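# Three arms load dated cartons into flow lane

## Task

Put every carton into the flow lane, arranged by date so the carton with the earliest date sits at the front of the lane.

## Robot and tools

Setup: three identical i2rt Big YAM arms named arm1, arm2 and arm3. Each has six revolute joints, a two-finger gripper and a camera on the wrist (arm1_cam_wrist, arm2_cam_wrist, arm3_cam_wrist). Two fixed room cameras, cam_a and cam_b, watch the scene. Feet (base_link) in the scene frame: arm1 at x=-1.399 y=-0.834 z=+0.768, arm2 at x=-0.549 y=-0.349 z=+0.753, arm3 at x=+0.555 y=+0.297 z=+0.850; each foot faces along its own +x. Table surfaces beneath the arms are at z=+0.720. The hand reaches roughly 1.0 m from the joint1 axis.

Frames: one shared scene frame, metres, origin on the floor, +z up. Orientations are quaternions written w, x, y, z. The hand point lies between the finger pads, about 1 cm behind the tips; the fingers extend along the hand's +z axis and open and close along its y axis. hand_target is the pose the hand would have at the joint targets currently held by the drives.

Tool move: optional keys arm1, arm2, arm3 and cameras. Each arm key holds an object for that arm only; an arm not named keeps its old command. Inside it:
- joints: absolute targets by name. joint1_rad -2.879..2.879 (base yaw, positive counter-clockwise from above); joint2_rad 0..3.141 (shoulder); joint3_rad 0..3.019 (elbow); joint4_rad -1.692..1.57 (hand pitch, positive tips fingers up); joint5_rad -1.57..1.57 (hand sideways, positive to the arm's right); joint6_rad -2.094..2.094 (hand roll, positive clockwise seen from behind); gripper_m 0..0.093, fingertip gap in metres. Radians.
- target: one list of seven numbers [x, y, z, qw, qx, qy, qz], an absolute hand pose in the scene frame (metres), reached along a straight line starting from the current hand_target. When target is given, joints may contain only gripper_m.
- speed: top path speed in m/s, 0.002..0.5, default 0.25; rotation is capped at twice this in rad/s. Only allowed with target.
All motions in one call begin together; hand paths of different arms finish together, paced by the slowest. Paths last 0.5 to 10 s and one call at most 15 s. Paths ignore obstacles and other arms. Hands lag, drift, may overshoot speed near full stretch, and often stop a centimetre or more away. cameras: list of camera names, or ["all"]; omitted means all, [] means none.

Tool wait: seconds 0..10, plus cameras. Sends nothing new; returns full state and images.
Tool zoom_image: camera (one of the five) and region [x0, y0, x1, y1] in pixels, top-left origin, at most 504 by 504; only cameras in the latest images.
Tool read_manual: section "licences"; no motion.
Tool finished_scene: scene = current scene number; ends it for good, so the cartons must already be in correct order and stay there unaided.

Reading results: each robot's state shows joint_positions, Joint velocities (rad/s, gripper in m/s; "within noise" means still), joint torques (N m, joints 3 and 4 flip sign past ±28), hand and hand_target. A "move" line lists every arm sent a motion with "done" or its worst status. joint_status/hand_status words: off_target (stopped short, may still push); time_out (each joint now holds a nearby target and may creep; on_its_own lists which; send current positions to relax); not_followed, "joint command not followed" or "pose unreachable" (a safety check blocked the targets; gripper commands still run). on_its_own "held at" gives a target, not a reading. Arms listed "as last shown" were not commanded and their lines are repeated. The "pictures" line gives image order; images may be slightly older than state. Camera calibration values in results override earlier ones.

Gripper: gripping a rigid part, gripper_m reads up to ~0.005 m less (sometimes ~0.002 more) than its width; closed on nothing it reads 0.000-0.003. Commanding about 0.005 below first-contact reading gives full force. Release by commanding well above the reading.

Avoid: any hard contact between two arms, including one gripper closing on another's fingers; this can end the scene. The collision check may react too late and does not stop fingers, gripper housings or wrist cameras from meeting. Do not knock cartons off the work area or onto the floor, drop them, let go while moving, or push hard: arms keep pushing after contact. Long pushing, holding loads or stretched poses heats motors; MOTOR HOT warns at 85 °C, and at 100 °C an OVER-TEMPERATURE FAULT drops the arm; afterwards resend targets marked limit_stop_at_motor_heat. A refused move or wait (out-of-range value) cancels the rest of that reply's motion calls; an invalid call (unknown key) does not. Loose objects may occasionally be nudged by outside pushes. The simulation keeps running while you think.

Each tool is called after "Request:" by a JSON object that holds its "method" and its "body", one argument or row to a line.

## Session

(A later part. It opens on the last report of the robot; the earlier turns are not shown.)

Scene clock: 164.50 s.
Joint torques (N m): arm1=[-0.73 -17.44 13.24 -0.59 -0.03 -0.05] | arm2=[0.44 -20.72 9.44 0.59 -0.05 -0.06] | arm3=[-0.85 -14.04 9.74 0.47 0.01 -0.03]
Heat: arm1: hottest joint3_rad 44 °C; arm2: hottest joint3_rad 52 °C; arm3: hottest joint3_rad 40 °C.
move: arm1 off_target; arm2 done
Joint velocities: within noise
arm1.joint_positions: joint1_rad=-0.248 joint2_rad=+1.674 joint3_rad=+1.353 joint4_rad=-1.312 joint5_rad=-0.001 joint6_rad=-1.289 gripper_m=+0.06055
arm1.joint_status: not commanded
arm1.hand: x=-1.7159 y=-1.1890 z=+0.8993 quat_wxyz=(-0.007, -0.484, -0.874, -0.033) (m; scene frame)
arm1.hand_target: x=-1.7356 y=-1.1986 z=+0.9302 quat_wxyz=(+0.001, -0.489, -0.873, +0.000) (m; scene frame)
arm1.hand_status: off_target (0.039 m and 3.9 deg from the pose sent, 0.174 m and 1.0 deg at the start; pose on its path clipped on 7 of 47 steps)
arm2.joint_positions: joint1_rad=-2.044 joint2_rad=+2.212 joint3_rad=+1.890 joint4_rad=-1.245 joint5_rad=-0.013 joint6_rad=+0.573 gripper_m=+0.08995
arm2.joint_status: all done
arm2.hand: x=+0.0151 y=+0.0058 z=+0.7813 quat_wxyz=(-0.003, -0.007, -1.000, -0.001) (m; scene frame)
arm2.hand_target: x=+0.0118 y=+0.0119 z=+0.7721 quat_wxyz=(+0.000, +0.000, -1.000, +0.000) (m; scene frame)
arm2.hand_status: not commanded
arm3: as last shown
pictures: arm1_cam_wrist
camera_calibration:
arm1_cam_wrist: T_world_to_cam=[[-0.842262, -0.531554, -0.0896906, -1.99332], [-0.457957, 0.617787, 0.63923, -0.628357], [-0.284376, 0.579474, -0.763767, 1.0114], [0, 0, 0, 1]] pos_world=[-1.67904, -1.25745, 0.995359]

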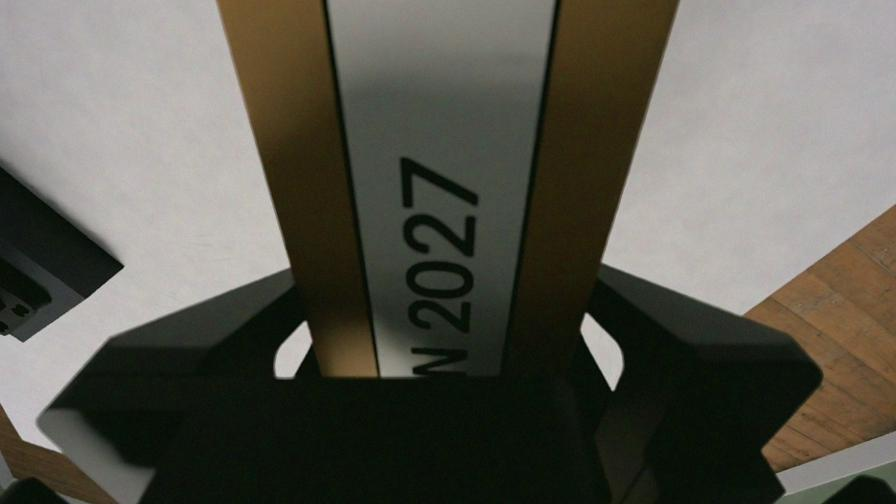

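Request:
{"method": "move", "body": {
  "arm2": {"target":[-0.02,0.008,0.88,0,0,1,0],"speed":0.25},
  "arm1": {"joints":{"joint1_rad":2.613,"joint2_rad":2.12,"joint3_rad":2.128,"joint4_rad":-1.55,"joint5_rad":0,"joint6_rad":0}},
  "cameras": []
}}

Request:
{"method": "move", "body": {
  "arm2": {"target":[-0.30,0,0.90,0,0,1,0],"speed":0.4},
  "arm1": {"target":[-0.836,-0.4785,0.757,0,0.2781,-0.9605,0],"speed":0.13},
  "cameras": []
}}

Request:
{"method": "move", "body": {
  "arm3": {"target":[-0.006,0.003,0.87,0,1,0,0],"speed":0.35},
  "arm1": {"joints":{"gripper_m":0.09}},
  "cameras": ["arm3_cam_wrist"]
}}

Request:
{"method": "move", "body": {
  "arm3": {"target":[-0.006,0.003,0.782,0,1,0,0],"speed":0.2},
  "arm1": {"target":[-0.836,-0.4785,0.92,0,0.2781,-0.9605,0],"speed":0.25},
  "cameras": []
}}

Request:
{"method": "move", "body": {
  "arm3": {"joints":{"gripper_m":0.053}},
  "arm1": {"joints":{"joint1_rad":0.6,"joint2_rad":1.4,"joint3_rad":1.4,"joint4_rad":-1.3,"joint5_rad":0,"joint6_rad":0}},
  "cameras": ["arm3_cam_wrist"]
}}

Request:
{"method": "move", "body": {
  "arm3": {"target":[-0.006,0.003,0.895,0,1,0,0],"speed":0.25},
  "arm2": {"joints":{"joint1_rad":2.183,"joint2_rad":1.572,"joint3_rad":1.318,"joint4_rad":-1.317,"joint5_rad":0,"joint6_rad":-0.824,"gripper_m":0.09}},
  "cameras": ["arm2_cam_wrist","arm3_cam_wrist"]
}}

Scene clock: 176.00 s.
Joint torques (N m): arm1=[1.26 -29.68 10.02 -0.35 0.01 0.14] | arm2=[0.26 -18.32 11.08 -0.12 -0.04 0.1] | arm3=[-0.38 -14.21 9.76 0.5 0.03 -0.02]
Heat: arm1: hottest joint3_rad 46 °C; arm2: hottest joint3_rad 50 °C; arm3: hottest joint3_rad 40 °C.
move: arm1 done; arm2 done
Joint velocities: within noise
arm1.joint_positions: joint1_rad=+2.617 joint2_rad=+2.180 joint3_rad=+2.110 joint4_rad=-1.538 joint5_rad=+0.000 joint6_rad=-0.009 gripper_m=+0.06059
arm1.joint_status: all done
arm1.hand: x=-0.8359 y=-0.4786 z=+0.9007 quat_wxyz=(+0.016, +0.283, -0.959, +0.003) (m; scene frame)
arm1.hand_target: x=-0.8343 y=-0.4810 z=+0.9461 quat_wxyz=(-0.016, +0.277, -0.961, -0.006) (m; scene frame)
arm1.hand_status: not commanded
arm2.joint_positions: joint1_rad=-2.022 joint2_rad=+2.042 joint3_rad=+1.890 joint4_rad=-1.405 joint5_rad=-0.013 joint6_rad=+0.577 gripper_m=+0.08995
arm2.joint_status: not commanded
arm2.hand: x=-0.0195 y=+0.0023 z=+0.8877 quat_wxyz=(-0.007, +0.002, -1.000, -0.004) (m; scene frame)
arm2.hand_target: x=-0.0202 y=+0.0079 z=+0.8799 quat_wxyz=(+0.000, +0.000, -1.000, +0.000) (m; scene frame)
arm2.hand_status: done (0.010 m and 1.0 deg from the pose sent, 0.105 m and 0.9 deg at the start)
arm3: as last shown
pictures: none
No camera images: "cameras" was empty.

Scene clock: 178.40 s.
Joint torques (N m): arm1=[1.03 -23.53 8.09 0.58 0.17 0.11] | arm2=[0.15 -11.58 8.01 0.65 0.1 0.11] | arm3=[-0.44 -14.1 9.7 0.46 0.02 -0.01]
Heat: arm1: hottest joint3_rad 45 °C; arm2: hottest joint3_rad 50 °C; arm3: hottest joint3_rad 40 °C.
move: arm1 done; arm2 done
Joint velocities: within noise
arm1.joint_positions: joint1_rad=+2.617 joint2_rad=+2.244 joint3_rad=+1.857 joint4_rad=-1.191 joint5_rad=+0.001 joint6_rad=-0.006 gripper_m=+0.06006
arm1.joint_status: not commanded
arm1.hand: x=-0.8384 y=-0.4797 z=+0.7646 quat_wxyz=(+0.002, +0.282, -0.960, -0.001) (m; scene frame)
arm1.hand_target: x=-0.8361 y=-0.4787 z=+0.7571 quat_wxyz=(+0.000, +0.278, -0.961, +0.000) (m; scene frame)
arm1.hand_status: done (0.008 m and 0.5 deg from the pose sent, 0.144 m and 1.9 deg at the start)
arm2.joint_positions: joint1_rad=-1.665 joint2_rad=+1.504 joint3_rad=+1.206 joint4_rad=-1.262 joint5_rad=-0.016 joint6_rad=+0.930 gripper_m=+0.08995
arm2.joint_status: not commanded
arm2.hand: x=-0.2960 y=+0.0025 z=+0.9064 quat_wxyz=(-0.002, +0.004, -1.000, -0.003) (m; scene frame)
arm2.hand_target: x=-0.3000 y=+0.0000 z=+0.9001 quat_wxyz=(+0.000, +0.000, -1.000, +0.000) (m; scene frame)
arm2.hand_status: done (0.008 m and 0.6 deg from the pose sent, 0.281 m and 1.0 deg at the start)
arm3: as last shown
pictures: none
No camera images: "cameras" was empty.

Scene clock: 180.37 s.
Joint torques (N m): arm1=[0.97 -23.77 8.1 0.51 0.15 0.11] | arm2=[0.21 -11.52 8.01 0.72 0.1 0.1] | arm3=[0.44 -24.53 13.85 0.03 0 -0.04]
Heat: arm1: hottest joint3_rad 45 °C; arm2: hottest joint3_rad 50 °C; arm3: hottest joint3_rad 41 °C.
move: arm1 done; arm3 off_target
Joint velocities: within noise
arm1.joint_positions: joint1_rad=+2.617 joint2_rad=+2.247 joint3_rad=+1.857 joint4_rad=-1.189 joint5_rad=+0.001 joint6_rad=-0.006 gripper_m=+0.08992
arm1.joint_status: all done
arm1.hand: x=-0.8382 y=-0.4798 z=+0.7628 quat_wxyz=(+0.002, +0.282, -0.960, +0.000) (m; scene frame)
arm1.hand_target: x=-0.8361 y=-0.4787 z=+0.7570 quat_wxyz=(+0.000, +0.278, -0.961, +0.000) (m; scene frame)
arm1.hand_status: not commanded
arm2.joint_positions: joint1_rad=-1.665 joint2_rad=+1.504 joint3_rad=+1.206 joint4_rad=-1.262 joint5_rad=-0.016 joint6_rad=+0.931 gripper_m=+0.08995
arm2.joint_status: not commanded
arm2.hand: x=-0.2960 y=+0.0025 z=+0.9064 quat_wxyz=(-0.002, +0.003, -1.000, -0.003) (m; scene frame)
arm2.hand_target: x=-0.3000 y=-0.0001 z=+0.9001 quat_wxyz=(+0.000, +0.000, -1.000, +0.000) (m; scene frame)
arm2.hand_status: not commanded
arm3.joint_positions: joint1_rad=-0.352 joint2_rad=+2.098 joint3_rad=+1.689 joint4_rad=-1.159 joint5_rad=+0.003 joint6_rad=+0.494 gripper_m=+0.09009
arm3.joint_status: not commanded
arm3.hand: x=+0.0033 y=+0.0088 z=+0.8750 quat_wxyz=(+0.001, -1.000, +0.005, +0.001) (m; scene frame)
arm3.hand_target: x=-0.0056 y=+0.0034 z=+0.8699 quat_wxyz=(+0.000, -1.000, +0.000, +0.000) (m; scene frame)
arm3.hand_status: off_target (0.012 m and 0.6 deg from the pose sent, 0.313 m and 0.1 deg at the start)
pictures: arm3_cam_wrist
camera_calibration:
arm3_cam_wrist: T_world_to_cam=[[0.0252707, 0.99968, -0.00127063, -0.00686425], [0.804355, -0.0195783, 0.593827, -0.520223], [0.593612, -0.0160284, -0.804592, 0.825152], [0, 0, 0, 1]] pos_world=[-0.0712025, 0.00990286, 0.972824]

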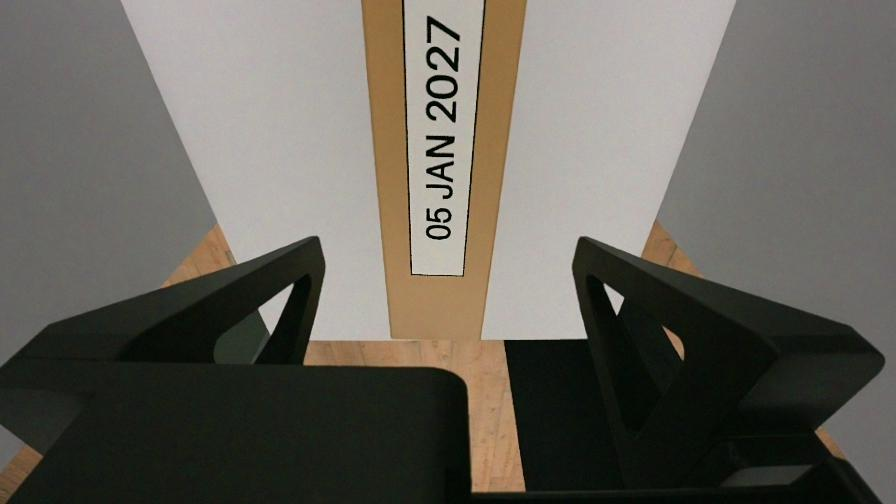

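Scene clock: 182.10 s.
Joint torques (N m): arm1=[1.03 -23.24 12.82 -0.29 0.14 0.11] | arm2=[0.15 -11.52 8.01 0.72 0.1 0.09] | arm3=[0.21 -26.11 9.96 0.8 0.01 -0.04]
Heat: arm1: hottest joint3_rad 46 °C; arm2: hottest joint3_rad 50 °C; arm3: hottest joint3_rad 41 °C.
move: arm1 off_target; arm3 off_target
Joint velocities: within noise
arm1.joint_positions: joint1_rad=+2.617 joint2_rad=+2.138 joint3_rad=+2.049 joint4_rad=-1.522 joint5_rad=+0.001 joint6_rad=-0.006 gripper_m=+0.08992
arm1.joint_status: not commanded
arm1.hand: x=-0.8468 y=-0.4858 z=+0.9047 quat_wxyz=(+0.017, +0.282, -0.959, +0.004) (m; scene frame)
arm1.hand_target: x=-0.8367 y=-0.4790 z=+0.9202 quat_wxyz=(-0.001, +0.278, -0.961, +0.000) (m; scene frame)
arm1.hand_status: off_target (0.020 m and 2.0 deg from the pose sent, 0.157 m and 0.5 deg at the start; pose on its path clipped on 6 of 52 steps)
arm2: as last shown
arm3.joint_positions: joint1_rad=-0.352 joint2_rad=+2.217 joint3_rad=+1.667 joint4_rad=-1.010 joint5_rad=+0.003 joint6_rad=+0.493 gripper_m=+0.09009
arm3.joint_status: not commanded
arm3.hand: x=-0.0057 y=+0.0040 z=+0.7958 quat_wxyz=(-0.001, -1.000, +0.005, +0.005) (m; scene frame)
arm3.hand_target: x=-0.0058 y=+0.0033 z=+0.7821 quat_wxyz=(+0.000, -1.000, +0.000, +0.000) (m; scene frame)
arm3.hand_status: off_target (0.014 m and 0.8 deg from the pose sent, 0.094 m and 0.6 deg at the start)
pictures: none
No camera images: "cameras" was empty.

Scene clock: 184.17 s.
Joint torques (N m): arm1=[-0.32 -14.27 9.43 0.64 -0.03 0.1] | arm2=[0.21 -11.52 8.02 0.7 0.1 0.09] | arm3=[0.15 -26.11 9.99 0.77 0.01 -0.03]
Heat: arm1: hottest joint3_rad 46 °C; arm2: hottest joint3_rad 50 °C; arm3: hottest joint3_rad 41 °C.
move: arm1 done; arm3 off_target
Joint velocities: within noise
arm1.joint_positions: joint1_rad=+0.610 joint2_rad=+1.411 joint3_rad=+1.396 joint4_rad=-1.303 joint5_rad=+0.001 joint6_rad=-0.006 gripper_m=+0.08995
arm1.joint_status: all done
arm1.hand: x=-1.3393 y=-1.3037 z=+1.0369 quat_wxyz=(-0.093, -0.653, -0.747, +0.081) (m; scene frame)
arm1.hand_target: x=-1.3437 y=-1.3042 z=+1.0432 quat_wxyz=(-0.100, -0.658, -0.741, +0.087) (m; scene frame)
arm1.hand_status: not commanded
arm2: as last shown
arm3.joint_positions: joint1_rad=-0.352 joint2_rad=+2.217 joint3_rad=+1.667 joint4_rad=-1.010 joint5_rad=+0.003 joint6_rad=+0.493 gripper_m=+0.05852
arm3.joint_status: gripper_m off_target (ended at +0.05854, target +0.05300)
arm3.hand: x=-0.0057 y=+0.0040 z=+0.7958 quat_wxyz=(-0.001, -1.000, +0.005, +0.005) (m; scene frame)
arm3.hand_target: x=-0.0058 y=+0.0033 z=+0.7821 quat_wxyz=(+0.000, -1.000, +0.000, +0.000) (m; scene frame)
arm3.hand_status: not commanded
pictures: arm3_cam_wrist
camera_calibration:
arm3_cam_wrist: T_world_to_cam=[[0.0248439, 0.999678, -0.00517948, 0.00120362], [0.808571, -0.0170472, 0.588152, -0.461499], [0.587874, -0.0188, -0.808734, 0.769936], [0, 0, 0, 1]] pos_world=[-0.0795012, 0.00540427, 0.894111]

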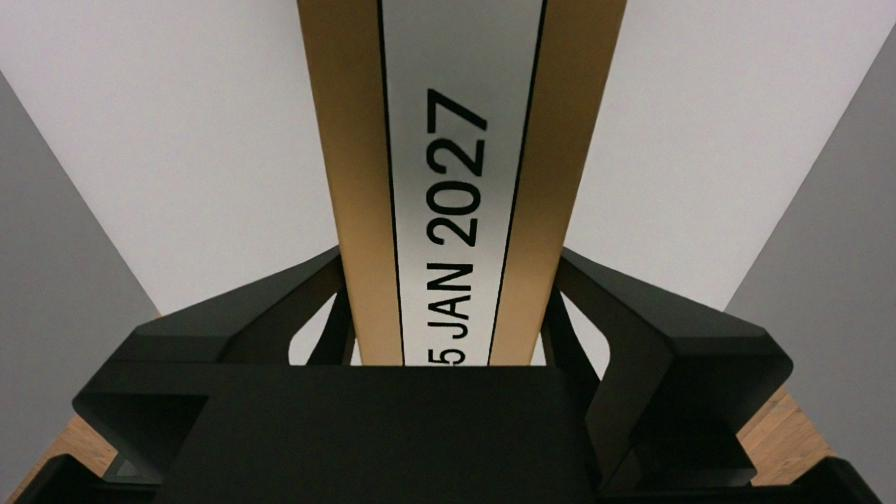

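Scene clock: 186.87 s.
Joint torques (N m): arm1=[-0.03 -14.33 9.43 0.64 0.03 0.1] | arm2=[-0.03 -12.81 11.21 -0.12 -0.06 -0.11] | arm3=[0.15 -29.98 14.91 -0.18 0.04 0]
Heat: arm1: hottest joint3_rad 46 °C; arm2: hottest joint3_rad 50 °C; arm3: hottest joint3_rad 41 °C.
move: arm2 done; arm3 off_target
Joint velocities: within noise
arm1: as last shown
arm2.joint_positions: joint1_rad=+2.182 joint2_rad=+1.576 joint3_rad=+1.297 joint4_rad=-1.308 joint5_rad=-0.001 joint6_rad=-0.814 gripper_m=+0.09007
arm2.joint_status: all done
arm2.hand: x=-0.5177 y=-0.8009 z=+0.9164 quat_wxyz=(+0.003, +0.336, +0.942, +0.004) (m; scene frame)
arm2.hand_target: x=-0.5173 y=-0.8058 z=+0.9260 quat_wxyz=(+0.006, +0.331, +0.944, -0.004) (m; scene frame)
arm2.hand_status: not commanded
arm3.joint_positions: joint1_rad=-0.352 joint2_rad=+2.125 joint3_rad=+1.696 joint4_rad=-1.209 joint5_rad=+0.002 joint6_rad=+0.491 gripper_m=+0.05852
arm3.joint_status: not commanded
arm3.hand: x=+0.0145 y=+0.0145 z=+0.8617 quat_wxyz=(+0.017, -0.999, +0.004, -0.030) (m; scene frame)
arm3.hand_target: x=-0.0044 y=+0.0040 z=+0.8955 quat_wxyz=(+0.000, -1.000, +0.000, +0.000) (m; scene frame)
arm3.hand_status: off_target (0.041 m and 4.0 deg from the pose sent, 0.099 m and 0.8 deg at the start)
pictures: arm2_cam_wrist, arm3_cam_wrist
camera_calibration:
arm2_cam_wrist: T_world_to_cam=[[-0.628803, -0.777557, 0.0034376, -0.953361], [-0.641839, 0.521535, 0.562178, -0.421727], [-0.438918, 0.351293, -0.827009, 0.934931], [0, 0, 0, 1]] pos_world=[-0.459799, -0.849782, 1.01356]
arm3_cam_wrist: T_world_to_cam=[[0.021981, 0.999243, 0.0321088, -0.041589], [0.765766, -0.0374754, 0.642027, -0.561881], [0.642744, 0.0104755, -0.76601, 0.773566], [0, 0, 0, 1]] pos_world=[-0.0660214, 0.0123974, 0.954637]

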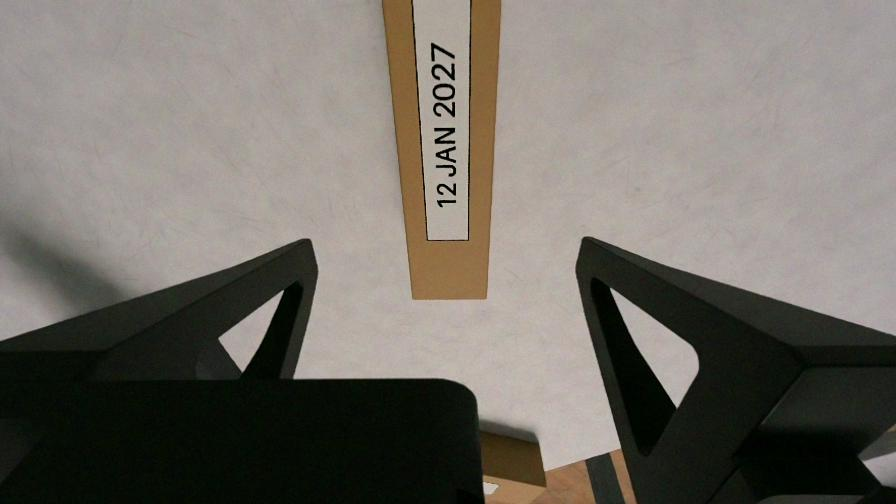

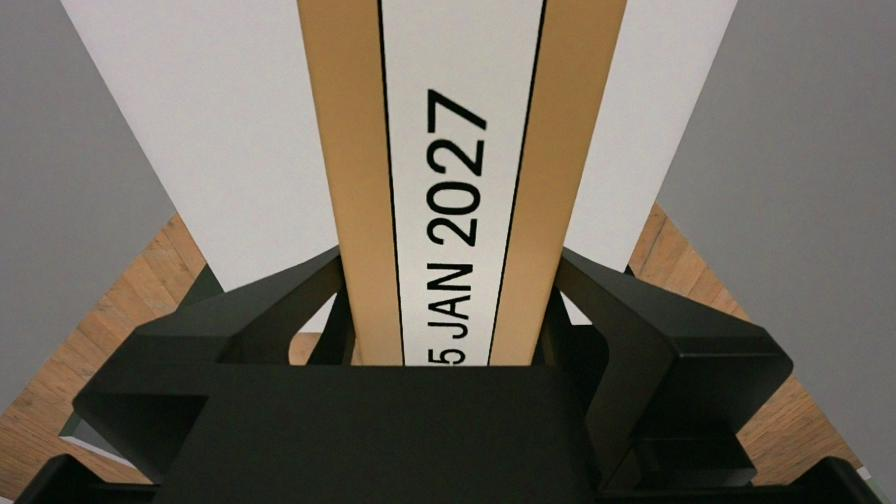

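Request:
{"method": "move", "body": {
  "arm3": {"target":[0.40,-0.005,0.93,0,1,0,0],"speed":0.45},
  "arm2": {"target":[-0.515,-0.8055,0.746,0,0.3305,0.9438,0],"speed":0.25},
  "cameras": []
}}

Request:
{"method": "move", "body": {
  "arm3": {"joints":{"joint1_rad":1.012,"joint2_rad":2.15,"joint3_rad":1.88,"joint4_rad":-1.29,"joint5_rad":0.074,"joint6_rad":1.85}},
  "arm2": {"joints":{"gripper_m":0.053}},
  "cameras": []
}}

Request:
{"method": "move", "body": {
  "arm3": {"target":[0.724,-0.3345,0.757,0,0.99923,0,-0.03926],"speed":0.15},
  "arm2": {"target":[-0.515,-0.8055,0.93,0,0.3305,0.9438,0],"speed":0.25},
  "cameras": ["arm3_cam_wrist","arm2_cam_wrist"]
}}

Scene clock: 195.33 s.
Joint torques (N m): arm1=[-0.15 -14.27 9.43 0.65 0.02 0.11] | arm2=[0.26 -12.45 6.93 0.79 -0.02 -0.07] | arm3=[1.03 -14.39 10.69 -0.1 0.21 0.13]
Heat: arm1: hottest joint3_rad 46 °C; arm2: hottest joint3_rad 50 °C; arm3: hottest joint3_rad 42 °C.
move: arm2 off_target; arm3 off_target
Joint velocities: within noise
arm1: as last shown
arm2.joint_positions: joint1_rad=+2.182 joint2_rad=+1.781 joint3_rad=+1.089 joint4_rad=-0.877 joint5_rad=+0.007 joint6_rad=-0.814 gripper_m=+0.09007
arm2.joint_status: not commanded
arm2.hand: x=-0.5170 y=-0.8100 z=+0.7558 quat_wxyz=(+0.004, +0.336, +0.942, -0.006) (m; scene frame)
arm2.hand_target: x=-0.5151 y=-0.8053 z=+0.7462 quat_wxyz=(+0.000, +0.331, +0.944, +0.000) (m; scene frame)
arm2.hand_status: off_target (0.011 m and 1.1 deg from the pose sent, 0.170 m and 0.9 deg at the start)
arm3.joint_positions: joint1_rad=+0.253 joint2_rad=+1.376 joint3_rad=+0.822 joint4_rad=-1.042 joint5_rad=-0.002 joint6_rad=+1.091 gripper_m=+0.05852
arm3.joint_status: not commanded
arm3.hand: x=+0.3998 y=+0.0017 z=+0.9181 quat_wxyz=(+0.011, -1.000, +0.001, -0.008) (m; scene frame)
arm3.hand_target: x=+0.4001 y=-0.0049 z=+0.9299 quat_wxyz=(+0.000, -1.000, +0.000, +0.000) (m; scene frame)
arm3.hand_status: off_target (0.014 m and 1.5 deg from the pose sent, 0.392 m and 4.0 deg at the start)
pictures: none
No camera images: "cameras" was empty.

Scene clock: 197.20 s.
Joint torques (N m): arm1=[-0.15 -14.27 9.43 0.64 0.03 0.1] | arm2=[0.21 -12.45 6.91 0.79 0.05 -0.08] | arm3=[-0.03 -30.04 14.82 -0.18 0.26 0.16]
Heat: arm1: hottest joint3_rad 46 °C; arm2: hottest joint3_rad 50 °C; arm3: hottest joint3_rad 43 °C.
move: arm2 off_target; arm3 done
Joint velocities: within noise
arm1: as last shown
arm2.joint_positions: joint1_rad=+2.184 joint2_rad=+1.781 joint3_rad=+1.089 joint4_rad=-0.876 joint5_rad=+0.005 joint6_rad=-0.814 gripper_m=+0.06058
arm2.joint_status: gripper_m off_target (ended at +0.06061, target +0.05300)
arm2.hand: x=-0.5157 y=-0.8100 z=+0.7558 quat_wxyz=(+0.005, +0.335, +0.942, -0.006) (m; scene frame)
arm2.hand_target: x=-0.5150 y=-0.8054 z=+0.7462 quat_wxyz=(+0.000, +0.330, +0.944, +0.000) (m; scene frame)
arm2.hand_status: not commanded
arm3.joint_positions: joint1_rad=+1.013 joint2_rad=+2.166 joint3_rad=+1.828 joint4_rad=-1.279 joint5_rad=+0.071 joint6_rad=+1.841 gripper_m=+0.05852
arm3.joint_status: all done
arm3.hand: x=+0.7179 y=-0.3209 z=+0.8845 quat_wxyz=(+0.013, -0.999, -0.005, +0.039) (m; scene frame)
arm3.hand_target: x=+0.7215 y=-0.3378 z=+0.9132 quat_wxyz=(-0.015, -0.999, +0.001, +0.033) (m; scene frame)
arm3.hand_status: not commanded
pictures: none
No camera images: "cameras" was empty.

Scene clock: 199.10 s.
Joint torques (N m): arm1=[-0.03 -14.15 9.47 0.64 0.03 0.11] | arm2=[0.38 -13.04 15.19 -0.34 -0.02 -0.04] | arm3=[0.38 -25.93 10.18 0.96 0.26 0.11]
Heat: arm1: hottest joint3_rad 46 °C; arm2: hottest joint3_rad 51 °C; arm3: hottest joint3_rad 42 °C.
move: arm2 off_target; arm3 off_target
Joint velocities: within noise
arm1: as last shown
arm2.joint_positions: joint1_rad=+2.184 joint2_rad=+1.577 joint3_rad=+1.254 joint4_rad=-1.329 joint5_rad=+0.006 joint6_rad=-0.814 gripper_m=+0.06058
arm2.joint_status: not commanded
arm2.hand: x=-0.5194 y=-0.7805 z=+0.9009 quat_wxyz=(-0.013, +0.334, +0.942, +0.032) (m; scene frame)
arm2.hand_target: x=-0.5151 y=-0.8034 z=+0.9303 quat_wxyz=(+0.000, +0.330, +0.944, +0.000) (m; scene frame)
arm2.hand_status: off_target (0.039 m and 4.0 deg from the pose sent, 0.174 m and 1.0 deg at the start)
arm3.joint_positions: joint1_rad=+1.014 joint2_rad=+2.303 joint3_rad=+1.775 joint4_rad=-1.056 joint5_rad=+0.075 joint6_rad=+1.850 gripper_m=+0.05852
arm3.joint_status: not commanded
arm3.hand: x=+0.7217 y=-0.3330 z=+0.7790 quat_wxyz=(-0.004, -0.999, +0.000, +0.037) (m; scene frame)
arm3.hand_target: x=+0.7238 y=-0.3337 z=+0.7575 quat_wxyz=(+0.000, -0.999, +0.000, +0.039) (m; scene frame)
arm3.hand_status: off_target (0.022 m and 0.5 deg from the pose sent, 0.128 m and 1.6 deg at the start)
pictures: arm2_cam_wrist, arm3_cam_wrist
camera_calibration:
arm2_cam_wrist: T_world_to_cam=[[-0.626616, -0.778351, -0.0389984, -0.899851], [-0.636411, 0.482181, 0.602065, -0.488657], [-0.449814, 0.402083, -0.797494, 0.921579], [0, 0, 0, 1]] pos_world=[-0.460309, -0.835331, 0.994064]
arm3_cam_wrist: T_world_to_cam=[[0.0150683, 0.999824, -0.0111514, 0.331599], [0.844732, -0.00676228, 0.535147, -1.02696], [0.534978, -0.0174837, -0.844685, 0.389186], [0, 0, 0, 1]] pos_world=[0.654304, -0.331681, 0.882012]

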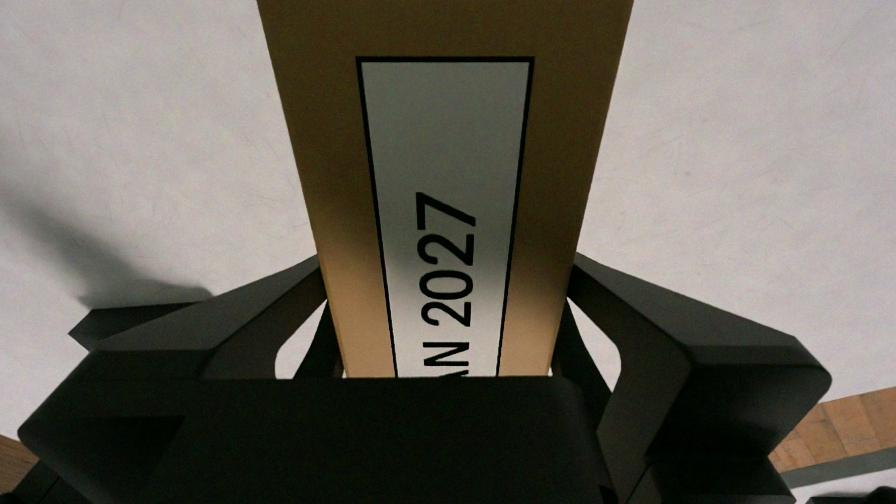

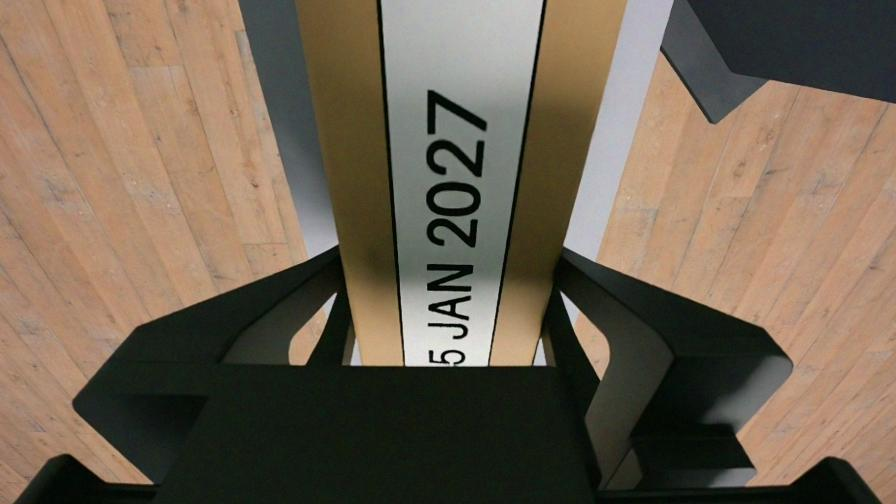

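Request:
{"method": "move", "body": {
  "arm3": {"joints":{"gripper_m":0.084}},
  "arm2": {"joints":{"joint1_rad":-1.652,"joint2_rad":1.49,"joint3_rad":1.275,"joint4_rad":-1.3,"joint5_rad":0,"joint6_rad":0.951}},
  "cameras": ["arm3_cam_wrist"]
}}

Request:
{"method": "move", "body": {
  "arm3": {"target":[0.724,-0.338,0.90,0,0.99923,0,-0.03926],"speed":0.25},
  "arm2": {"target":[0.012,0.008,0.85,0,0,1,0],"speed":0.3},
  "cameras": ["arm3_cam_wrist"]
}}

Request:
{"method": "move", "body": {
  "arm3": {"joints":{"joint1_rad":0.005,"joint2_rad":1.48,"joint3_rad":0.936,"joint4_rad":-1.026,"joint5_rad":0,"joint6_rad":0.84,"gripper_m":0.09}},
  "arm2": {"target":[0.012,0.012,0.772,0,0,1,0],"speed":0.1},
  "cameras": []
}}

Request:
{"method": "move", "body": {
  "arm2": {"joints":{"gripper_m":0.09}},
  "cameras": []
}}

Request:
{"method": "move", "body": {
  "arm2": {"target":[-0.02,0.008,0.88,0,0,1,0],"speed":0.25},
  "cameras": []
}}

Request:
{"method": "move", "body": {
  "arm2": {"target":[-0.30,0.0,0.90,0,0,1,0],"speed":0.4},
  "cameras": ["cam_b"]
}}

Request:
{"method": "move", "body": {
  "arm3": {"target":[-0.006,0.003,0.87,0,1,0,0],"speed":0.35},
  "arm2": {"joints":{"joint1_rad":0.962,"joint2_rad":1.25,"joint3_rad":0.99,"joint4_rad":-1.34,"joint5_rad":0,"joint6_rad":-0.14,"gripper_m":0.09}},
  "cameras": ["arm2_cam_wrist","arm3_cam_wrist"]
}}

Scene clock: 216.73 s.
Joint torques (N m): arm1=[0.03 -14.21 9.46 0.65 0.03 0.1] | arm2=[-0.15 -13.45 11.26 -0.1 -0.03 0.08] | arm3=[0.38 -26.23 10.17 0.58 0.25 0.1]
Heat: arm1: hottest joint3_rad 46 °C; arm2: hottest joint3_rad 55 °C; arm3: hottest joint3_rad 43 °C.
move: arm2 done; arm3 done
Joint velocities: within noise
arm1: as last shown
arm2.joint_positions: joint1_rad=-1.652 joint2_rad=+1.511 joint3_rad=+1.254 joint4_rad=-1.291 joint5_rad=+0.002 joint6_rad=+0.941 gripper_m=+0.06067
arm2.joint_status: all done
arm2.hand: x=-0.2926 y=+0.0119 z=+0.9210 quat_wxyz=(-0.012, +0.005, -1.000, -0.003) (m; scene frame)
arm2.hand_target: x=-0.2907 y=+0.0154 z=+0.9377 quat_wxyz=(-0.021, +0.000, -1.000, -0.017) (m; scene frame)
arm2.hand_status: not commanded
arm3.joint_positions: joint1_rad=+1.014 joint2_rad=+2.306 joint3_rad=+1.775 joint4_rad=-1.045 joint5_rad=+0.075 joint6_rad=+1.850 gripper_m=+0.08393
arm3.joint_status: all done
arm3.hand: x=+0.7222 y=-0.3350 z=+0.7773 quat_wxyz=(-0.008, -0.999, +0.000, +0.036) (m; scene frame)
arm3.hand_target: x=+0.7237 y=-0.3336 z=+0.7574 quat_wxyz=(+0.000, -0.999, +0.000, +0.039) (m; scene frame)
arm3.hand_status: not commanded
pictures: arm3_cam_wrist
camera_calibration:
arm3_cam_wrist: T_world_to_cam=[[0.0151349, 0.999705, -0.0189764, 0.339576], [0.843744, -0.00258535, 0.536739, -1.02557], [0.536532, -0.0241347, -0.843535, 0.383154], [0, 0, 0, 1]] pos_world=[0.654603, -0.33288, 0.88011]

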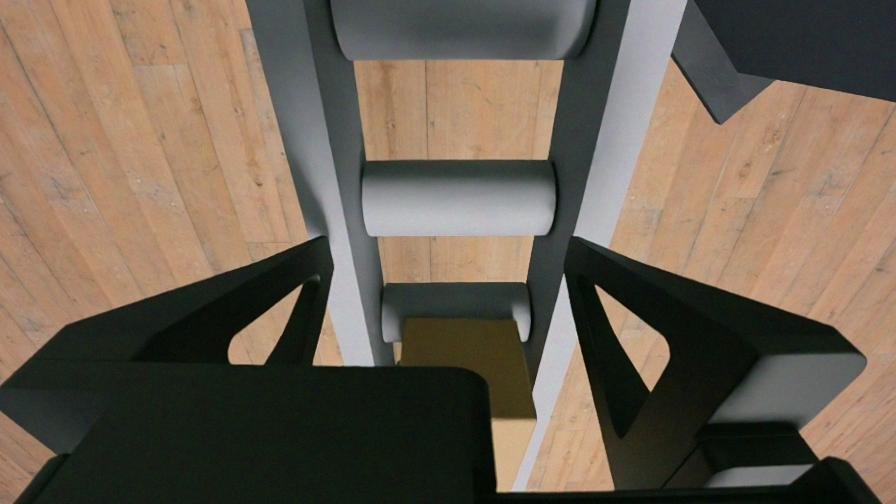

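Scene clock: 218.93 s.
Joint torques (N m): arm1=[-0.09 -14.27 9.44 0.61 0.02 0.1] | arm2=[0.21 -20.6 15.72 -0.34 -0.07 -0.13] | arm3=[0.5 -28.75 13.82 -0.18 0.24 0.09]
Heat: arm1: hottest joint3_rad 46 °C; arm2: hottest joint3_rad 56 °C; arm3: hottest joint3_rad 43 °C.
move: arm2 off_target; arm3 off_target
Joint velocities: within noise
arm1: as last shown
arm2.joint_positions: joint1_rad=-2.046 joint2_rad=+2.149 joint3_rad=+1.897 joint4_rad=-1.383 joint5_rad=-0.012 joint6_rad=+0.574 gripper_m=+0.06067
arm2.joint_status: not commanded
arm2.hand: x=-0.0070 y=-0.0089 z=+0.8241 quat_wxyz=(+0.026, -0.009, -0.999, +0.018) (m; scene frame)
arm2.hand_target: x=+0.0100 y=+0.0069 z=+0.8507 quat_wxyz=(-0.001, +0.000, -1.000, +0.000) (m; scene frame)
arm2.hand_status: off_target (0.036 m and 3.7 deg from the pose sent, 0.313 m and 1.5 deg at the start)
arm3.joint_positions: joint1_rad=+1.014 joint2_rad=+2.180 joint3_rad=+1.864 joint4_rad=-1.302 joint5_rad=+0.075 joint6_rad=+1.850 gripper_m=+0.08393
arm3.joint_status: not commanded
arm3.hand: x=+0.7196 y=-0.3268 z=+0.8888 quat_wxyz=(+0.013, -0.999, -0.001, +0.042) (m; scene frame)
arm3.hand_target: x=+0.7239 y=-0.3376 z=+0.9002 quat_wxyz=(+0.000, -0.999, +0.000, +0.039) (m; scene frame)
arm3.hand_status: off_target (0.016 m and 1.5 deg from the pose sent, 0.123 m and 1.0 deg at the start)
pictures: arm3_cam_wrist
camera_calibration:
arm3_cam_wrist: T_world_to_cam=[[0.0150484, 0.999661, 0.0212324, 0.297874], [0.849906, -0.0239743, 0.526388, -1.08539], [0.526719, 0.0101242, -0.849979, 0.502724], [0, 0, 0, 1]] pos_world=[0.653205, -0.328885, 0.992318]

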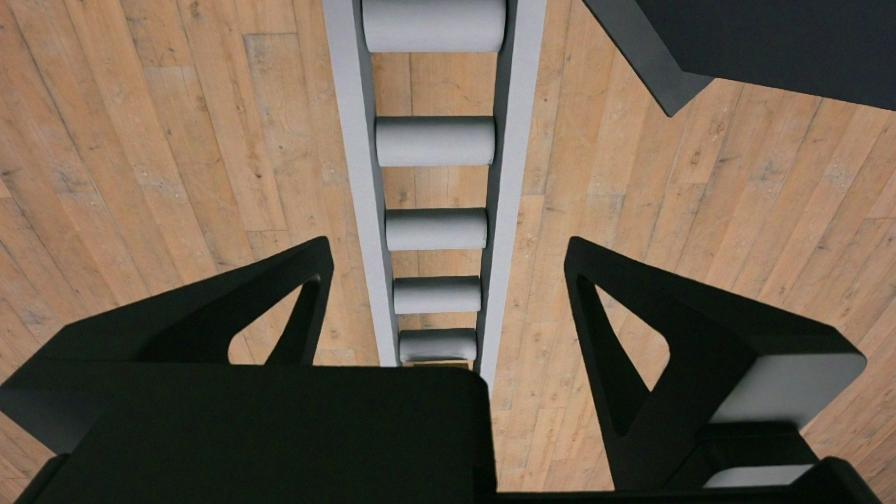

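Scene clock: 220.60 s.
Joint torques (N m): arm1=[-0.09 -14.27 9.44 0.64 0.03 0.11] | arm2=[0.5 -20.95 8.95 0.65 -0.09 -0.06] | arm3=[-0.44 -14.15 9.76 0.46 0.01 -0.04]
Heat: arm1: hottest joint3_rad 46 °C; arm2: hottest joint3_rad 55 °C; arm3: hottest joint3_rad 43 °C.
move: arm2 off_target; arm3 done
Joint velocities: within noise
arm1: as last shown
arm2.joint_positions: joint1_rad=-2.044 joint2_rad=+2.213 joint3_rad=+1.897 joint4_rad=-1.246 joint5_rad=-0.012 joint6_rad=+0.574 gripper_m=+0.06067
arm2.joint_status: not commanded
arm2.hand: x=+0.0171 y=+0.0065 z=+0.7825 quat_wxyz=(-0.005, -0.008, -1.000, -0.002) (m; scene frame)
arm2.hand_target: x=+0.0119 y=+0.0119 z=+0.7721 quat_wxyz=(+0.000, +0.000, -1.000, +0.000) (m; scene frame)
arm2.hand_status: off_target (0.013 m and 1.1 deg from the pose sent, 0.059 m and 3.7 deg at the start)
arm3.joint_positions: joint1_rad=+0.012 joint2_rad=+1.475 joint3_rad=+0.933 joint4_rad=-1.029 joint5_rad=+0.002 joint6_rad=+0.849 gripper_m=+0.08991
arm3.joint_status: all done
arm3.hand: x=+0.3025 y=+0.0127 z=+0.9204 quat_wxyz=(+0.001, -1.000, +0.000, +0.000) (m; scene frame)
arm3.hand_target: x=+0.2994 y=+0.0130 z=+0.9197 quat_wxyz=(+0.000, -1.000, -0.001, -0.001) (m; scene frame)
arm3.hand_status: not commanded
pictures: none
No camera images: "cameras" was empty.

Scene clock: 221.23 s.
Joint torques (N m): arm1=[-0.09 -14.21 9.44 0.62 0.03 0.11] | arm2=[0.5 -21.6 9.1 0.65 -0.05 -0.07] | arm3=[-0.62 -14.51 9.65 0.44 0.03 -0.04]
Heat: arm1: hottest joint3_rad 46 °C; arm2: hottest joint3_rad 55 °C; arm3: hottest joint3_rad 43 °C.
move: arm2 done
Joint velocities: within noise
arm1.joint_positions: joint1_rad=+0.610 joint2_rad=+1.411 joint3_rad=+1.396 joint4_rad=-1.303 joint5_rad=+0.001 joint6_rad=-0.006 gripper_m=+0.08995
arm1.joint_status: not commanded
arm1.hand: x=-1.3393 y=-1.3037 z=+1.0369 quat_wxyz=(-0.093, -0.653, -0.747, +0.081) (m; scene frame)
arm1.hand_target: x=-1.3437 y=-1.3042 z=+1.0432 quat_wxyz=(-0.100, -0.658, -0.741, +0.087) (m; scene frame)
arm1.hand_status: not commanded
arm2.joint_positions: joint1_rad=-2.044 joint2_rad=+2.213 joint3_rad=+1.897 joint4_rad=-1.246 joint5_rad=-0.013 joint6_rad=+0.574 gripper_m=+0.08986
arm2.joint_status: all done
arm2.hand: x=+0.0170 y=+0.0067 z=+0.7825 quat_wxyz=(-0.005, -0.008, -1.000, -0.002) (m; scene frame)
arm2.hand_target: x=+0.0119 y=+0.0118 z=+0.7721 quat_wxyz=(+0.000, +0.000, -1.000, +0.000) (m; scene frame)
arm2.hand_status: not commanded
arm3: as last shown
pictures: none
No camera images: "cameras" was empty.

Scene clock: 222.50 s.
Joint torques (N m): arm1=[-0.03 -14.27 9.46 0.64 0.03 0.11] | arm2=[0.32 -18.26 10.7 -0.1 -0.04 0.1] | arm3=[-0.44 -14.27 9.66 0.46 0.02 -0.03]
Heat: arm1: hottest joint3_rad 46 °C; arm2: hottest joint3_rad 55 °C; arm3: hottest joint3_rad 43 °C.
move: arm2 off_target
Joint velocities: within noise
arm1, arm3: as last shown
arm2.joint_positions: joint1_rad=-2.022 joint2_rad=+2.042 joint3_rad=+1.897 joint4_rad=-1.405 joint5_rad=-0.013 joint6_rad=+0.576 gripper_m=+0.08994
arm2.joint_status: not commanded
arm2.hand: x=-0.0180 y=+0.0034 z=+0.8900 quat_wxyz=(-0.010, +0.002, -1.000, -0.005) (m; scene frame)
arm2.hand_target: x=-0.0202 y=+0.0079 z=+0.8800 quat_wxyz=(+0.000, +0.000, -1.000, +0.000) (m; scene frame)
arm2.hand_status: off_target (0.011 m and 1.3 deg from the pose sent, 0.104 m and 1.1 deg at the start)
pictures: none
No camera images: "cameras" was empty.

Scene clock: 224.33 s.
Joint torques (N m): arm1=[-0.09 -14.15 9.44 0.64 0.03 0.1] | arm2=[0.21 -11.4 8.01 0.76 0.12 0.1] | arm3=[-0.5 -14.45 9.69 0.51 0.03 -0.02]
Heat: arm1: hottest joint3_rad 46 °C; arm2: hottest joint3_rad 55 °C; arm3: hottest joint3_rad 43 °C.
move: arm2 done
Joint velocities: within noise
arm1, arm3: as last shown
arm2.joint_positions: joint1_rad=-1.665 joint2_rad=+1.503 joint3_rad=+1.206 joint4_rad=-1.262 joint5_rad=-0.016 joint6_rad=+0.930 gripper_m=+0.08994
arm2.joint_status: not commanded
arm2.hand: x=-0.2959 y=+0.0024 z=+0.9068 quat_wxyz=(-0.002, +0.003, -1.000, -0.004) (m; scene frame)
arm2.hand_target: x=-0.2999 y=+0.0000 z=+0.9000 quat_wxyz=(+0.000, +0.000, -1.000, +0.000) (m; scene frame)
arm2.hand_status: done (0.008 m and 0.6 deg from the pose sent, 0.282 m and 1.3 deg at the start)
arm3.hand_target: x=+0.2994 y=+0.0130 z=+0.9197 quat_wxyz=(+0.000, -1.000, +0.000, -0.001) (m; scene frame)
pictures: cam_b

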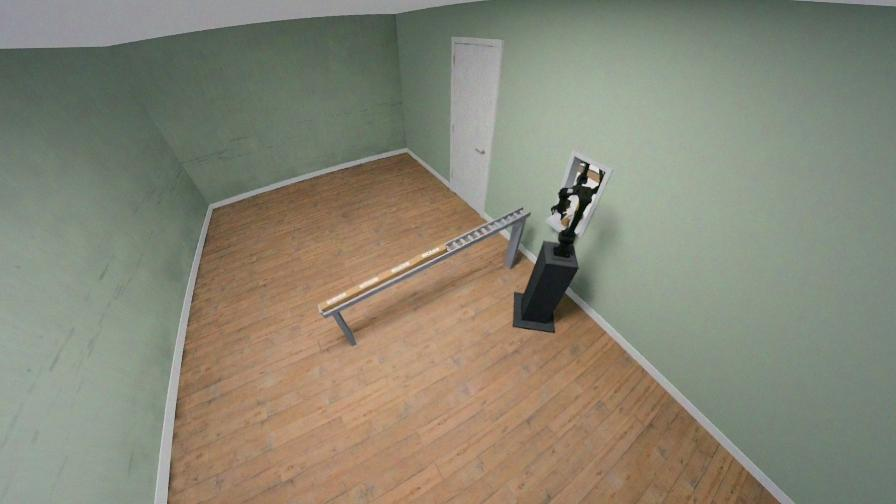

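Scene clock: 226.67 s.
Joint torques (N m): arm1=[-0.03 -14.27 9.46 0.64 0.02 0.1] | arm2=[0.5 -7.06 8.18 -0.08 0 -0.11] | arm3=[0.21 -24.76 13.83 0.01 -0.01 -0.04]
Heat: arm1: hottest joint3_rad 46 °C; arm2: hottest joint3_rad 54 °C; arm3: hottest joint3_rad 43 °C.
move: arm2 done; arm3 off_target
Joint velocities: within noise
arm1: as last shown
arm2.joint_positions: joint1_rad=+0.954 joint2_rad=+1.249 joint3_rad=+1.009 joint4_rad=-1.331 joint5_rad=-0.001 joint6_rad=-0.130 gripper_m=+0.09001
arm2.joint_status: all done
arm2.hand: x=-0.8591 y=-0.4829 z=+0.9264 quat_wxyz=(+0.007, +0.963, +0.269, +0.003) (m; scene frame)
arm2.hand_target: x=-0.8503 y=-0.4816 z=+0.9193 quat_wxyz=(+0.005, +0.961, +0.278, +0.017) (m; scene frame)
arm2.hand_status: not commanded
arm3.joint_positions: joint1_rad=-0.352 joint2_rad=+2.098 joint3_rad=+1.689 joint4_rad=-1.159 joint5_rad=+0.003 joint6_rad=+0.494 gripper_m=+0.08991
arm3.joint_status: not commanded
arm3.hand: x=+0.0033 y=+0.0088 z=+0.8750 quat_wxyz=(+0.001, -1.000, +0.005, +0.001) (m; scene frame)
arm3.hand_target: x=-0.0056 y=+0.0032 z=+0.8699 quat_wxyz=(+0.000, -1.000, +0.000, +0.000) (m; scene frame)
arm3.hand_status: off_target (0.012 m and 0.6 deg from the pose sent, 0.313 m and 0.1 deg at the start)
pictures: arm2_cam_wrist, arm3_cam_wrist
camera_calibration:
arm2_cam_wrist: T_world_to_cam=[[-0.522331, 0.852737, -0.00313092, -0.0360618], [0.70131, 0.43166, 0.567304, 0.293448], [0.485113, 0.294125, -0.823503, 1.44462], [0, 0, 0, 1]] pos_world=[-0.925436, -0.520816, 1.02306]
arm3_cam_wrist: T_world_to_cam=[[0.0252707, 0.99968, -0.00127063, -0.00686425], [0.804355, -0.0195783, 0.593827, -0.520223], [0.593612, -0.0160284, -0.804592, 0.825152], [0, 0, 0, 1]] pos_world=[-0.0712025, 0.00990286, 0.972824]

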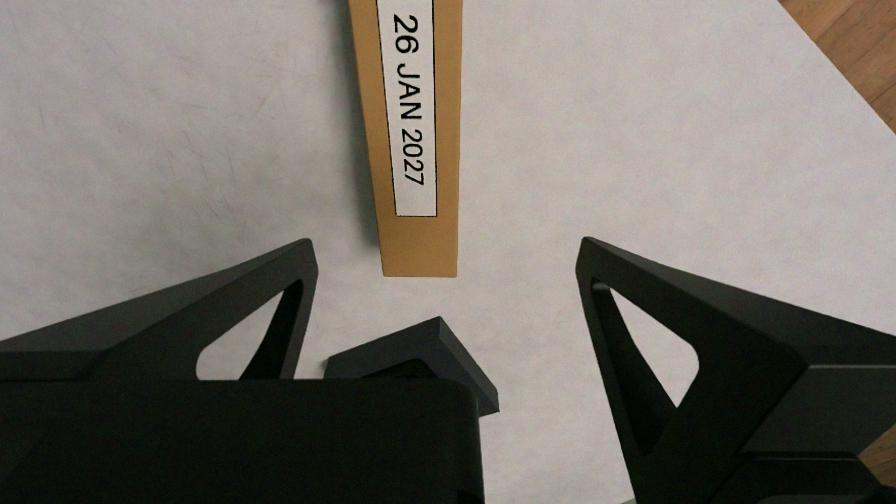

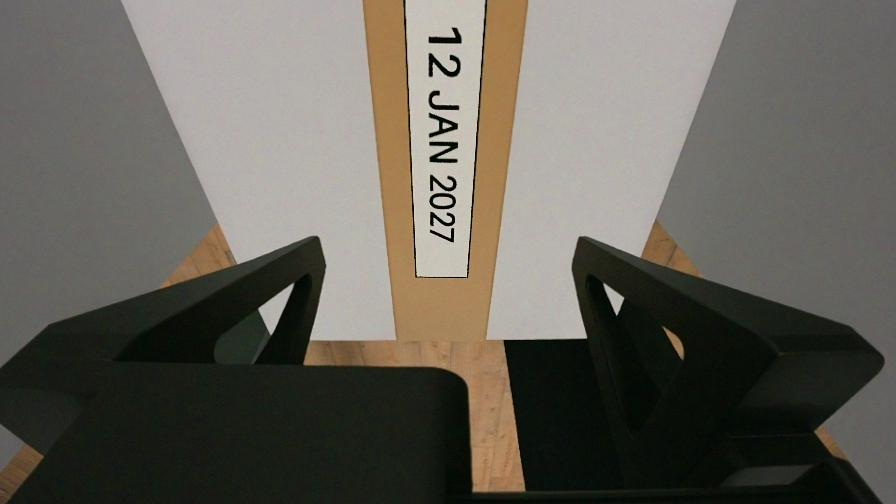

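Request:
{"method": "move", "body": {
  "arm3": {"target":[-0.006,0.003,0.782,0,1,0,0],"speed":0.2},
  "arm2": {"target":[-0.857,-0.5065,0.748,0,0.9608,0.2773,0],"speed":0.25},
  "cameras": []
}}

Request:
{"method": "move", "body": {
  "arm3": {"joints":{"gripper_m":0.053}},
  "arm2": {"joints":{"gripper_m":0.053}},
  "cameras": []
}}

Request:
{"method": "move", "body": {
  "arm3": {"target":[-0.006,0.003,0.895,0,1,0,0],"speed":0.25},
  "arm2": {"target":[-0.857,-0.5065,0.93,0,0.9608,0.2773,0],"speed":0.25},
  "cameras": ["arm2_cam_wrist","arm3_cam_wrist"]
}}

Scene clock: 236.63 s.
Joint torques (N m): arm1=[-0.09 -14.21 9.47 0.62 0.03 0.1] | arm2=[0.73 -7.71 6.65 0.9 0.05 0.11] | arm3=[0.15 -26.23 9.87 0.76 -0.02 -0.03]
Heat: arm1: hottest joint3_rad 46 °C; arm2: hottest joint3_rad 52 °C; arm3: hottest joint3_rad 42 °C.
move: arm2 done; arm3 off_target
Joint velocities: within noise
arm1: as last shown
arm2.joint_positions: joint1_rad=+1.009 joint2_rad=+1.516 joint3_rad=+0.757 joint4_rad=-0.795 joint5_rad=+0.013 joint6_rad=-0.094 gripper_m=+0.09001
arm2.joint_status: not commanded
arm2.hand: x=-0.8620 y=-0.5050 z=+0.7554 quat_wxyz=(+0.002, +0.961, +0.278, -0.006) (m; scene frame)
arm2.hand_target: x=-0.8570 y=-0.5064 z=+0.7483 quat_wxyz=(+0.000, +0.961, +0.277, +0.000) (m; scene frame)
arm2.hand_status: done (0.009 m and 0.8 deg from the pose sent, 0.180 m and 1.3 deg at the start)
arm3.joint_positions: joint1_rad=-0.352 joint2_rad=+2.215 joint3_rad=+1.668 joint4_rad=-1.010 joint5_rad=+0.003 joint6_rad=+0.493 gripper_m=+0.08991
arm3.joint_status: not commanded
arm3.hand: x=-0.0061 y=+0.0037 z=+0.7967 quat_wxyz=(-0.002, -1.000, +0.005, +0.006) (m; scene frame)
arm3.hand_target: x=-0.0057 y=+0.0031 z=+0.7822 quat_wxyz=(+0.000, -1.000, +0.000, +0.000) (m; scene frame)
arm3.hand_status: off_target (0.015 m and 0.8 deg from the pose sent, 0.094 m and 0.6 deg at the start)
pictures: none
No camera images: "cameras" was empty.

Scene clock: 237.27 s.
Joint torques (N m): arm1=[-0.09 -14.27 9.43 0.64 0.03 0.11] | arm2=[0.32 -7.71 6.65 0.79 0.13 0.06] | arm3=[0.21 -26.05 9.94 0.73 -0.01 -0.03]
Heat: arm1: hottest joint3_rad 46 °C; arm2: hottest joint3_rad 52 °C; arm3: hottest joint3_rad 42 °C.
move: arm2 off_target; arm3 off_target
Joint velocities: within noise
arm1: as last shown
arm2.joint_positions: joint1_rad=+1.015 joint2_rad=+1.516 joint3_rad=+0.757 joint4_rad=-0.794 joint5_rad=+0.011 joint6_rad=-0.091 gripper_m=+0.06069
arm2.joint_status: gripper_m off_target (ended at +0.06071, target +0.05300)
arm2.hand: x=-0.8609 y=-0.5073 z=+0.7554 quat_wxyz=(+0.003, +0.960, +0.279, -0.006) (m; scene frame)
arm2.hand_target: x=-0.8570 y=-0.5064 z=+0.7483 quat_wxyz=(+0.000, +0.961, +0.277, +0.000) (m; scene frame)
arm2.hand_status: not commanded
arm3.joint_positions: joint1_rad=-0.352 joint2_rad=+2.215 joint3_rad=+1.668 joint4_rad=-1.010 joint5_rad=+0.003 joint6_rad=+0.493 gripper_m=+0.05834
arm3.joint_status: gripper_m off_target (ended at +0.05837, target +0.05300)
arm3.hand: x=-0.0062 y=+0.0038 z=+0.7967 quat_wxyz=(-0.001, -1.000, +0.004, +0.006) (m; scene frame)
arm3.hand_target: x=-0.0057 y=+0.0031 z=+0.7822 quat_wxyz=(+0.000, -1.000, +0.000, +0.000) (m; scene frame)
arm3.hand_status: not commanded
pictures: none
No camera images: "cameras" was empty.

Scene clock: 238.90 s.
Joint torques (N m): arm1=[-0.03 -14.21 9.44 0.64 0.03 0.11] | arm2=[0.56 -7.47 15.27 -0.32 0.02 0.08] | arm3=[0.26 -29.16 14.64 -0.1 0 -0.01]
Heat: arm1: hottest joint3_rad 46 °C; arm2: hottest joint3_rad 52 °C; arm3: hottest joint3_rad 43 °C.
move: arm2 off_target; arm3 off_target
Joint velocities: within noise
arm1: as last shown
arm2.joint_positions: joint1_rad=+1.019 joint2_rad=+1.264 joint3_rad=+0.952 joint4_rad=-1.323 joint5_rad=+0.013 joint6_rad=-0.086 gripper_m=+0.06068
arm2.joint_status: not commanded
arm2.hand: x=-0.8352 y=-0.4926 z=+0.9018 quat_wxyz=(-0.006, +0.960, +0.279, +0.033) (m; scene frame)
arm2.hand_target: x=-0.8553 y=-0.5055 z=+0.9299 quat_wxyz=(+0.000, +0.961, +0.277, +0.000) (m; scene frame)
arm2.hand_status: off_target (0.038 m and 3.8 deg from the pose sent, 0.175 m and 0.8 deg at the start)
arm3.joint_positions: joint1_rad=-0.352 joint2_rad=+2.120 joint3_rad=+1.701 joint4_rad=-1.210 joint5_rad=+0.003 joint6_rad=+0.492 gripper_m=+0.05834
arm3.joint_status: not commanded
arm3.hand: x=+0.0122 y=+0.0134 z=+0.8664 quat_wxyz=(+0.015, -1.000, +0.004, -0.026) (m; scene frame)
arm3.hand_target: x=-0.0047 y=+0.0036 z=+0.8954 quat_wxyz=(+0.000, -1.000, +0.000, +0.000) (m; scene frame)
arm3.hand_status: off_target (0.036 m and 3.4 deg from the pose sent, 0.098 m and 0.8 deg at the start)
pictures: arm2_cam_wrist, arm3_cam_wrist
camera_calibration:
arm2_cam_wrist: T_world_to_cam=[[-0.541038, 0.840982, 0.00518938, -0.0442998], [0.662529, 0.422415, 0.618563, 0.211618], [0.518008, 0.338104, -0.785718, 1.43075], [0, 0, 0, 1]] pos_world=[-0.905311, -0.535878, 0.993497]
arm3_cam_wrist: T_world_to_cam=[[0.0229301, 0.999339, 0.0282126, -0.0372292], [0.771387, -0.035637, 0.635368, -0.557531], [0.635954, 0.00719377, -0.771694, 0.783774], [0, 0, 0, 1]] pos_world=[-0.0675181, 0.0116976, 0.960121]

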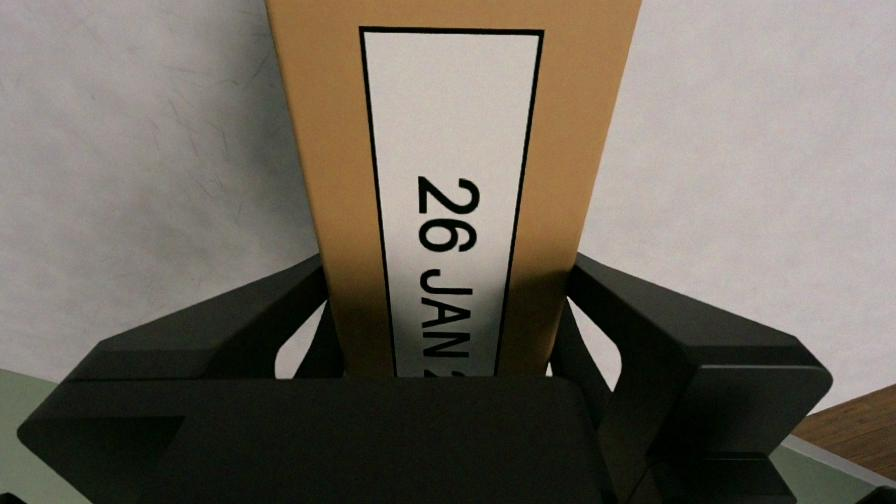

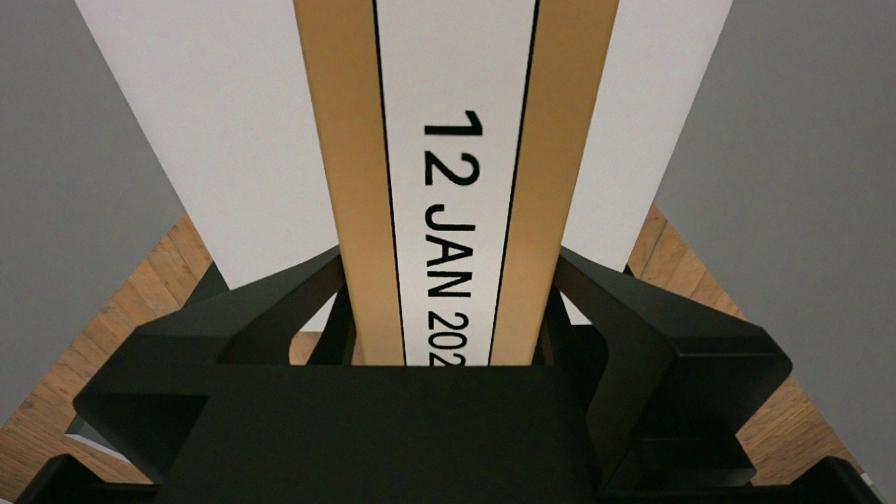

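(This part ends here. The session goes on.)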